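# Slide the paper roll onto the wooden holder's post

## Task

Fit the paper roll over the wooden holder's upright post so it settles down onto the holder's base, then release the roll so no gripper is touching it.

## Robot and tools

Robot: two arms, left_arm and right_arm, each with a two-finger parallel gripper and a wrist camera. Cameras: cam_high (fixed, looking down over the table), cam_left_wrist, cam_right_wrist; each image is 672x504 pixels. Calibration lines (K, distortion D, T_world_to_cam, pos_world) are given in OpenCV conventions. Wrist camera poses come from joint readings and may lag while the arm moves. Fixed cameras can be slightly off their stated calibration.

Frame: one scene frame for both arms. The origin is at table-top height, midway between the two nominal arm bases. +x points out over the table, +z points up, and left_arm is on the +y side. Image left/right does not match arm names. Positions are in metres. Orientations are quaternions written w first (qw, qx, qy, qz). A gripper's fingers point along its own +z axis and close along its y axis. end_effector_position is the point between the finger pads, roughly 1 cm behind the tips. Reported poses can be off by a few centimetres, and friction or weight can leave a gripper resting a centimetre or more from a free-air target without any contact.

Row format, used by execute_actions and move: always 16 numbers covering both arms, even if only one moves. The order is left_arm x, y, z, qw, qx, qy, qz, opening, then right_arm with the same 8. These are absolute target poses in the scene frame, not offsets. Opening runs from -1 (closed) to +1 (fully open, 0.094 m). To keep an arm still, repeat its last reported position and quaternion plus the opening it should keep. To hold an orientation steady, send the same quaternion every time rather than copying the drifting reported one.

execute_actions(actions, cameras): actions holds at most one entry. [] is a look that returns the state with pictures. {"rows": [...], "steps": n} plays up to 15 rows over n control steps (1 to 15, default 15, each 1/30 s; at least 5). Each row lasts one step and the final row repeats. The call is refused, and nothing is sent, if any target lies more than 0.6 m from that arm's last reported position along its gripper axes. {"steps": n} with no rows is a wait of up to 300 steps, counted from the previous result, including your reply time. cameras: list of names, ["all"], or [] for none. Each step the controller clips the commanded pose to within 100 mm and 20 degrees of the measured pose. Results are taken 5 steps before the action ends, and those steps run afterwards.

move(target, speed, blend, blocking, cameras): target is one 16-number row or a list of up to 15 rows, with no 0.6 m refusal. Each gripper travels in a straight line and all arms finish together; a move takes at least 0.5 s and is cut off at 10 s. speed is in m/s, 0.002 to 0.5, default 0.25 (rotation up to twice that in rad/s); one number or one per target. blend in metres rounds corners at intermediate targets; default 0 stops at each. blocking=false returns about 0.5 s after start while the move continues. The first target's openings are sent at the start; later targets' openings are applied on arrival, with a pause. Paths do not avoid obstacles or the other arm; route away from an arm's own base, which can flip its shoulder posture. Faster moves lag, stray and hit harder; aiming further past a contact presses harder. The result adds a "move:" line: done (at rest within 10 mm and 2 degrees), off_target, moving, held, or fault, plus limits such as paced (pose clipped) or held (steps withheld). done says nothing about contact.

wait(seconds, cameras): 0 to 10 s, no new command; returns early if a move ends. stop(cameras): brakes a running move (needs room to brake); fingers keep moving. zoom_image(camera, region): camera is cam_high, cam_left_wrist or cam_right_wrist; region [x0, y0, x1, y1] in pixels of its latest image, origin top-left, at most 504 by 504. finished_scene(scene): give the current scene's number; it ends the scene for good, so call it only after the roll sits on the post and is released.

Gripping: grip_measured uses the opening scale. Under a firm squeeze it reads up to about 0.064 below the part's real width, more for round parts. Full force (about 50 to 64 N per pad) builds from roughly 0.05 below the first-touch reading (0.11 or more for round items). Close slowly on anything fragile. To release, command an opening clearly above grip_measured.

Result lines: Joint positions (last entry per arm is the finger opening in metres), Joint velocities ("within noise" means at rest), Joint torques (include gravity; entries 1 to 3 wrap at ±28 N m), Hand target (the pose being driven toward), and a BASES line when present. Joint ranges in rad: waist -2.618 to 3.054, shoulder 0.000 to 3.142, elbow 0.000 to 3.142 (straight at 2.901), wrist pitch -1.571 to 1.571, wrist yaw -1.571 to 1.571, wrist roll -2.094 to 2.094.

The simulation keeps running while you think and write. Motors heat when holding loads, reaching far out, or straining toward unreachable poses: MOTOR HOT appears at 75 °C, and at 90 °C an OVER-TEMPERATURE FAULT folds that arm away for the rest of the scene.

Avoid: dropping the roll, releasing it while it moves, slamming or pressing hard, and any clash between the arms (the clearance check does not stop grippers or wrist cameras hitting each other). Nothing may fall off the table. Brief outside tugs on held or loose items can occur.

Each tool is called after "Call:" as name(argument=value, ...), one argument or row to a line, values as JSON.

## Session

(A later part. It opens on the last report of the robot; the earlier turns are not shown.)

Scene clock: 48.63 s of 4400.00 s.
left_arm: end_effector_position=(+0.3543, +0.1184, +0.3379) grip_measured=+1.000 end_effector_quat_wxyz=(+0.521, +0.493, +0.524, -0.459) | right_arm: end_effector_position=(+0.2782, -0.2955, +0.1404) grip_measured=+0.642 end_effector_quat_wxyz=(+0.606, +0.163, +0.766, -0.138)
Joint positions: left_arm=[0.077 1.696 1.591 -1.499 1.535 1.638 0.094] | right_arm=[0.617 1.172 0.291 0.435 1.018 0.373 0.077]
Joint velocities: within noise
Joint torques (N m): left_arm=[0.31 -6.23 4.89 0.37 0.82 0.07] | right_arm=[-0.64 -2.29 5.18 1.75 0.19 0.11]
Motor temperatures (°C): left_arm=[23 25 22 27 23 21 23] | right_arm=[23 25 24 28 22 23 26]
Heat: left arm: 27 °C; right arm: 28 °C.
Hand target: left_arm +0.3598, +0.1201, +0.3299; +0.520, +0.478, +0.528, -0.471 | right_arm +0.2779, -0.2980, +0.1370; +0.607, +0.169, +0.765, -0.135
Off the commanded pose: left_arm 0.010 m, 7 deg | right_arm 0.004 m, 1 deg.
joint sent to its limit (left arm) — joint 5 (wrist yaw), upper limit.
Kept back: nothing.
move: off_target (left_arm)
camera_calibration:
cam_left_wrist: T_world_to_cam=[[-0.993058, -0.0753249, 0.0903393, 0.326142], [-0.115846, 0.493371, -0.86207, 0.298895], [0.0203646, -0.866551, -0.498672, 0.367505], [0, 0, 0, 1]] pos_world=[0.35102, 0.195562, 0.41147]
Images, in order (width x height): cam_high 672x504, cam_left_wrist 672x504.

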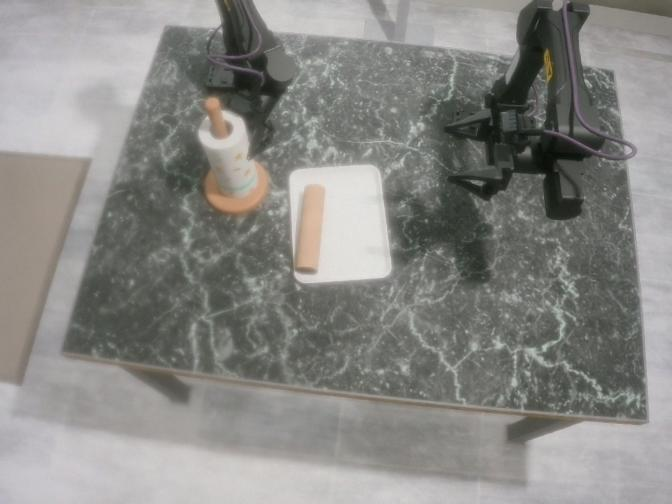

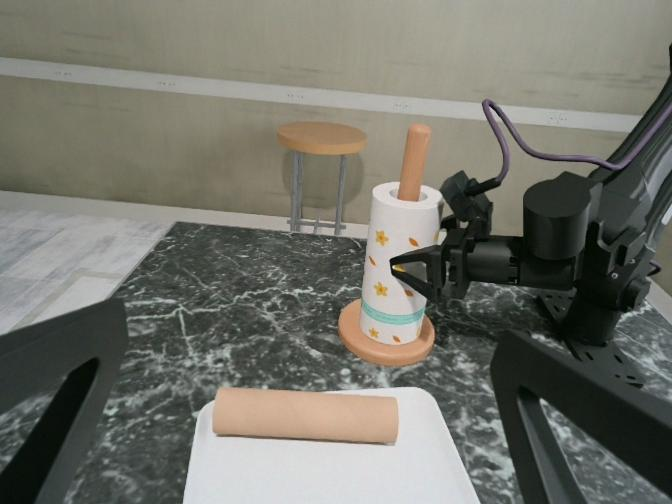

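Call:
move(
  target=[0.36,0.12,0.33,0.5436,0.4564,0.4981,-0.4981,1,0.278,-0.298,0.122,0.6077,0.1694,0.7641,-0.1347,0.3],
  speed=0.04,
  cameras=["cam_left_wrist"],
)

Call:
zoom_image(
  camera="cam_left_wrist",
  region=[250, 120, 550, 380],
)

Scene clock: 50.40 s of 4400.00 s.
left_arm: end_effector_position=(+0.3543, +0.1184, +0.3379) grip_measured=+1.000 end_effector_quat_wxyz=(+0.521, +0.493, +0.524, -0.459) | right_arm: end_effector_position=(+0.2806, -0.2966, +0.1394) grip_measured=+0.642 end_effector_quat_wxyz=(+0.623, +0.181, +0.749, -0.132)
Joint positions: left_arm=[0.077 1.696 1.591 -1.498 1.535 1.638 0.094] | right_arm=[0.617 1.234 0.262 0.589 1.043 0.363 0.077]
Joint velocities: within noise
Joint torques (N m): left_arm=[0.39 -6.16 4.94 0.34 0.82 0.08] | right_arm=[-0.55 -1.55 4.01 1.28 -0.1 0.22]
Motor temperatures (°C): left_arm=[23 25 22 27 23 21 23] | right_arm=[23 25 24 28 22 23 26]
Heat: left arm: 27 °C; right arm: 28 °C.
Hand target: left_arm +0.3598, +0.1201, +0.3299; +0.520, +0.478, +0.528, -0.471 | right_arm +0.2772, -0.2982, +0.1225; +0.608, +0.170, +0.764, -0.135
Off the commanded pose: left_arm 0.010 m, 7 deg | right_arm 0.018 m, 3 deg.
joint sent to its limit (left arm) — joint 5 (wrist yaw), upper limit.
Kept back: nothing.
move: off_target (left_arm, right_arm)
camera_calibration:
cam_left_wrist: T_world_to_cam=[[-0.993093, -0.0753281, 0.0899594, 0.326312], [-0.115519, 0.493402, -0.862096, 0.298785], [0.0205539, -0.866533, -0.498696, 0.367445], [0, 0, 0, 1]] pos_world=[0.351021, 0.195563, 0.41147]
Images, in order (width x height): cam_left_wrist 672x504.

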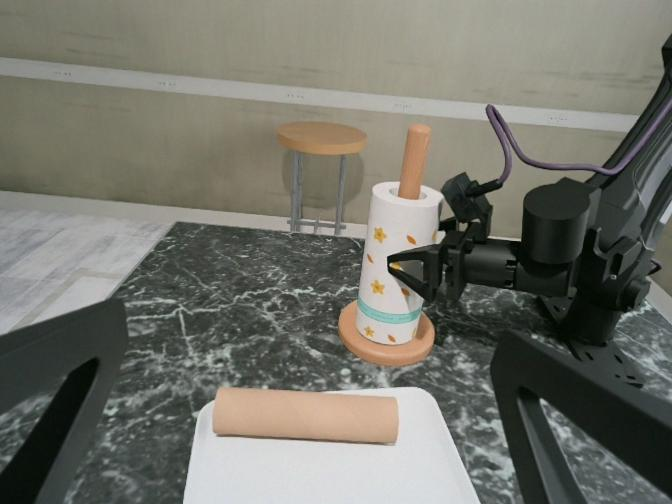

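Scaled by 1.680 from the camera's 672x504 image, which has a finer 960x720 frame.

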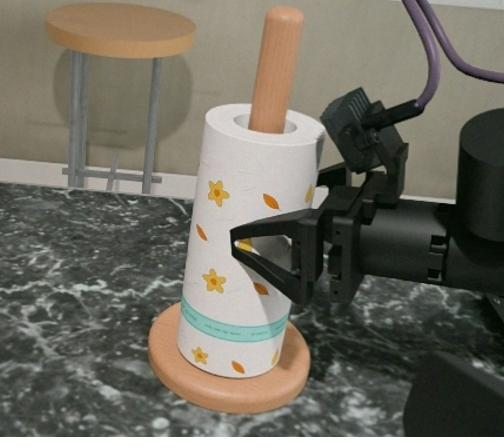

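Seated. Relieve, open gradually, then retreat along −pointing direction (a=−25: (0.906,−0.423)).

Call:
move(
  target=[
    [0.36,0.12,0.33,0.5436,0.4564,0.4981,-0.4981,1,0.279,-0.296,0.138,0.6077,0.1694,0.7641,-0.1347,0.3],
    [0.36,0.12,0.33,0.5436,0.4564,0.4981,-0.4981,1,0.279,-0.296,0.139,0.6077,0.1694,0.7641,-0.1347,0.75],
    [0.36,0.12,0.33,0.5436,0.4564,0.4981,-0.4981,1,0.279,-0.296,0.139,0.6077,0.1694,0.7641,-0.1347,1],
  ],
  speed=0.05,
  cameras=["cam_left_wrist","cam_high"],
)

Call:
zoom_image(
  camera="cam_left_wrist",
  region=[250, 120, 550, 380],
)

Scene clock: 54.30 s of 4400.00 s.
left_arm: end_effector_position=(+0.3543, +0.1184, +0.3379) grip_measured=+1.000 end_effector_quat_wxyz=(+0.521, +0.493, +0.524, -0.459) | right_arm: end_effector_position=(+0.2770, -0.2965, +0.1329) grip_measured=+0.998 end_effector_quat_wxyz=(+0.605, +0.163, +0.767, -0.139)
Joint positions: left_arm=[0.077 1.696 1.591 -1.498 1.535 1.638 0.094] | right_arm=[0.617 1.198 0.271 0.476 1.019 0.377 0.094]
Joint velocities: within noise
Joint torques (N m): left_arm=[0.42 -6.06 4.89 0.33 0.81 0.07] | right_arm=[-0.25 -4.31 7.88 1.26 0.25 0.08]
Motor temperatures (°C): left_arm=[23 25 22 26 23 21 23] | right_arm=[23 25 24 28 22 23 26]
Heat: left arm: 26 °C; right arm: 28 °C.
Hand target: left_arm +0.3598, +0.1201, +0.3299; +0.520, +0.478, +0.528, -0.471 | right_arm +0.2789, -0.2960, +0.1390; +0.608, +0.169, +0.764, -0.135
Off the commanded pose: left_arm 0.010 m, 7 deg | right_arm 0.006 m, 1 deg.
joint sent to its limit (left arm) — joint 5 (wrist yaw), upper limit.
Kept back: nothing.
move: off_target (left_arm)
camera_calibration:
cam_left_wrist: T_world_to_cam=[[-0.993093, -0.0753281, 0.0899594, 0.326312], [-0.115519, 0.493402, -0.862096, 0.298785], [0.0205539, -0.866533, -0.498696, 0.367445], [0, 0, 0, 1]] pos_world=[0.351021, 0.195563, 0.41147]
Images, in order (width x height): cam_high 672x504, cam_left_wrist 672x504.

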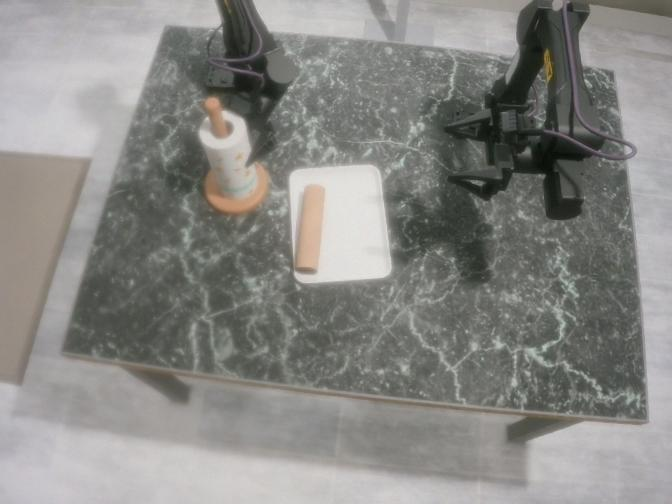

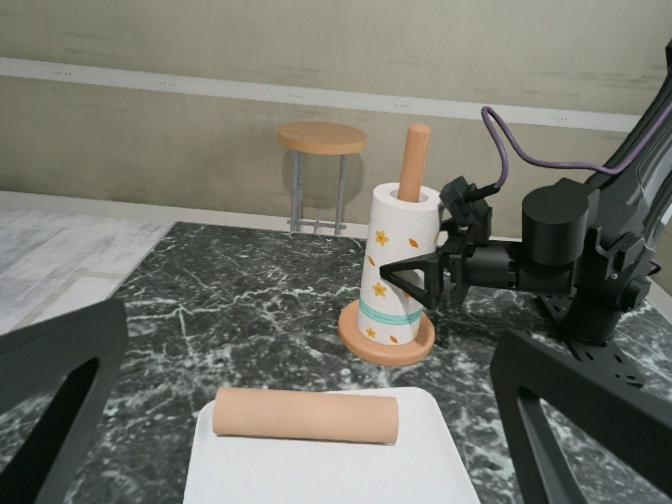

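Scaled by 1.680 from the camera's 672x504 image, which has a finer 960x720 frame.

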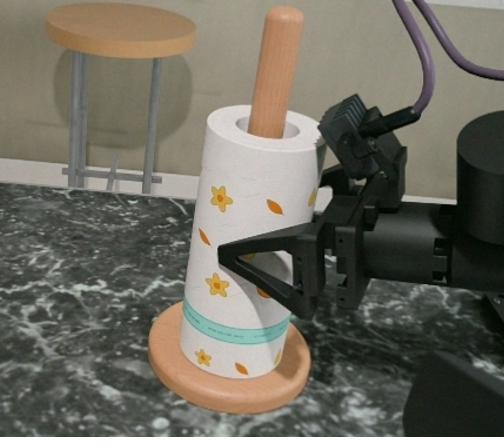

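Call:
move(
  target=[0.36,0.12,0.33,0.5436,0.4564,0.4981,-0.4981,1,0.219,-0.270,0.145,0.6077,0.1694,0.7641,-0.1347,1],
  speed=0.06,
  cameras=["cam_left_wrist","cam_high"],
)

Scene clock: 56.47 s of 4400.00 s.
left_arm: end_effector_position=(+0.3543, +0.1184, +0.3379) grip_measured=+1.000 end_effector_quat_wxyz=(+0.521, +0.493, +0.524, -0.459) | right_arm: end_effector_position=(+0.2175, -0.2732, +0.1340) grip_measured=+0.998 end_effector_quat_wxyz=(+0.599, +0.163, +0.773, -0.133)
Joint positions: left_arm=[0.077 1.696 1.591 -1.498 1.535 1.638 0.094] | right_arm=[0.959 1.062 0.359 -0.277 1.269 0.948 0.094]
Joint velocities: within noise
Joint torques (N m): left_arm=[0.32 -6.19 4.89 0.33 0.83 0.06] | right_arm=[0.77 -1.33 9.52 0.79 0.87 0.08]
Motor temperatures (°C): left_arm=[23 25 22 26 23 21 23] | right_arm=[23 25 24 27 22 23 25]
Heat: left arm: 26 °C; right arm: 27 °C.
Hand target: left_arm +0.3598, +0.1201, +0.3299; +0.520, +0.478, +0.528, -0.472 | right_arm +0.2192, -0.2701, +0.1447; +0.608, +0.168, +0.764, -0.134
Off the commanded pose: left_arm 0.010 m, 7 deg | right_arm 0.012 m, 2 deg.
joint sent to its limit (left arm) — joint 5 (wrist yaw), upper limit.
Kept back: nothing.
move: off_target (left_arm, right_arm)
camera_calibration:
cam_left_wrist: T_world_to_cam=[[-0.993093, -0.0753281, 0.0899594, 0.326312], [-0.115519, 0.493402, -0.862096, 0.298785], [0.0205539, -0.866533, -0.498696, 0.367445], [0, 0, 0, 1]] pos_world=[0.351021, 0.195563, 0.41147]
Images, in order (width x height): cam_high 672x504, cam_left_wrist 672x504.

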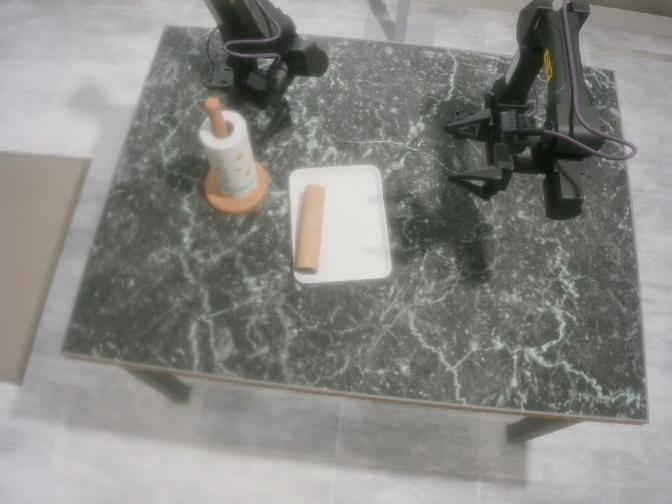

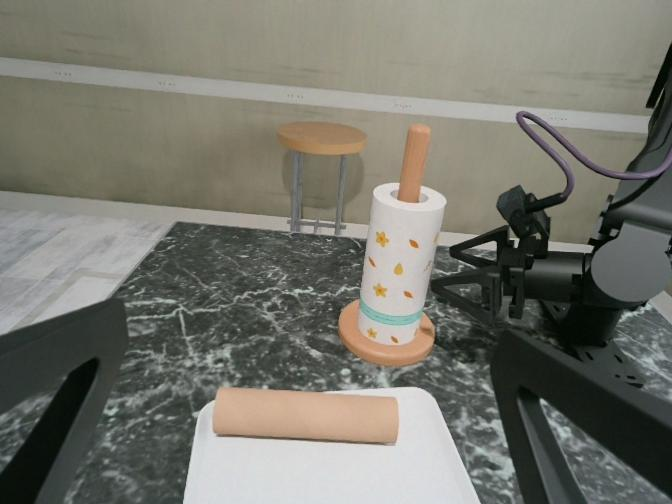

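Clear.

Call:
finished_scene(
  scene=2,
)

The scene is finished: the task was done.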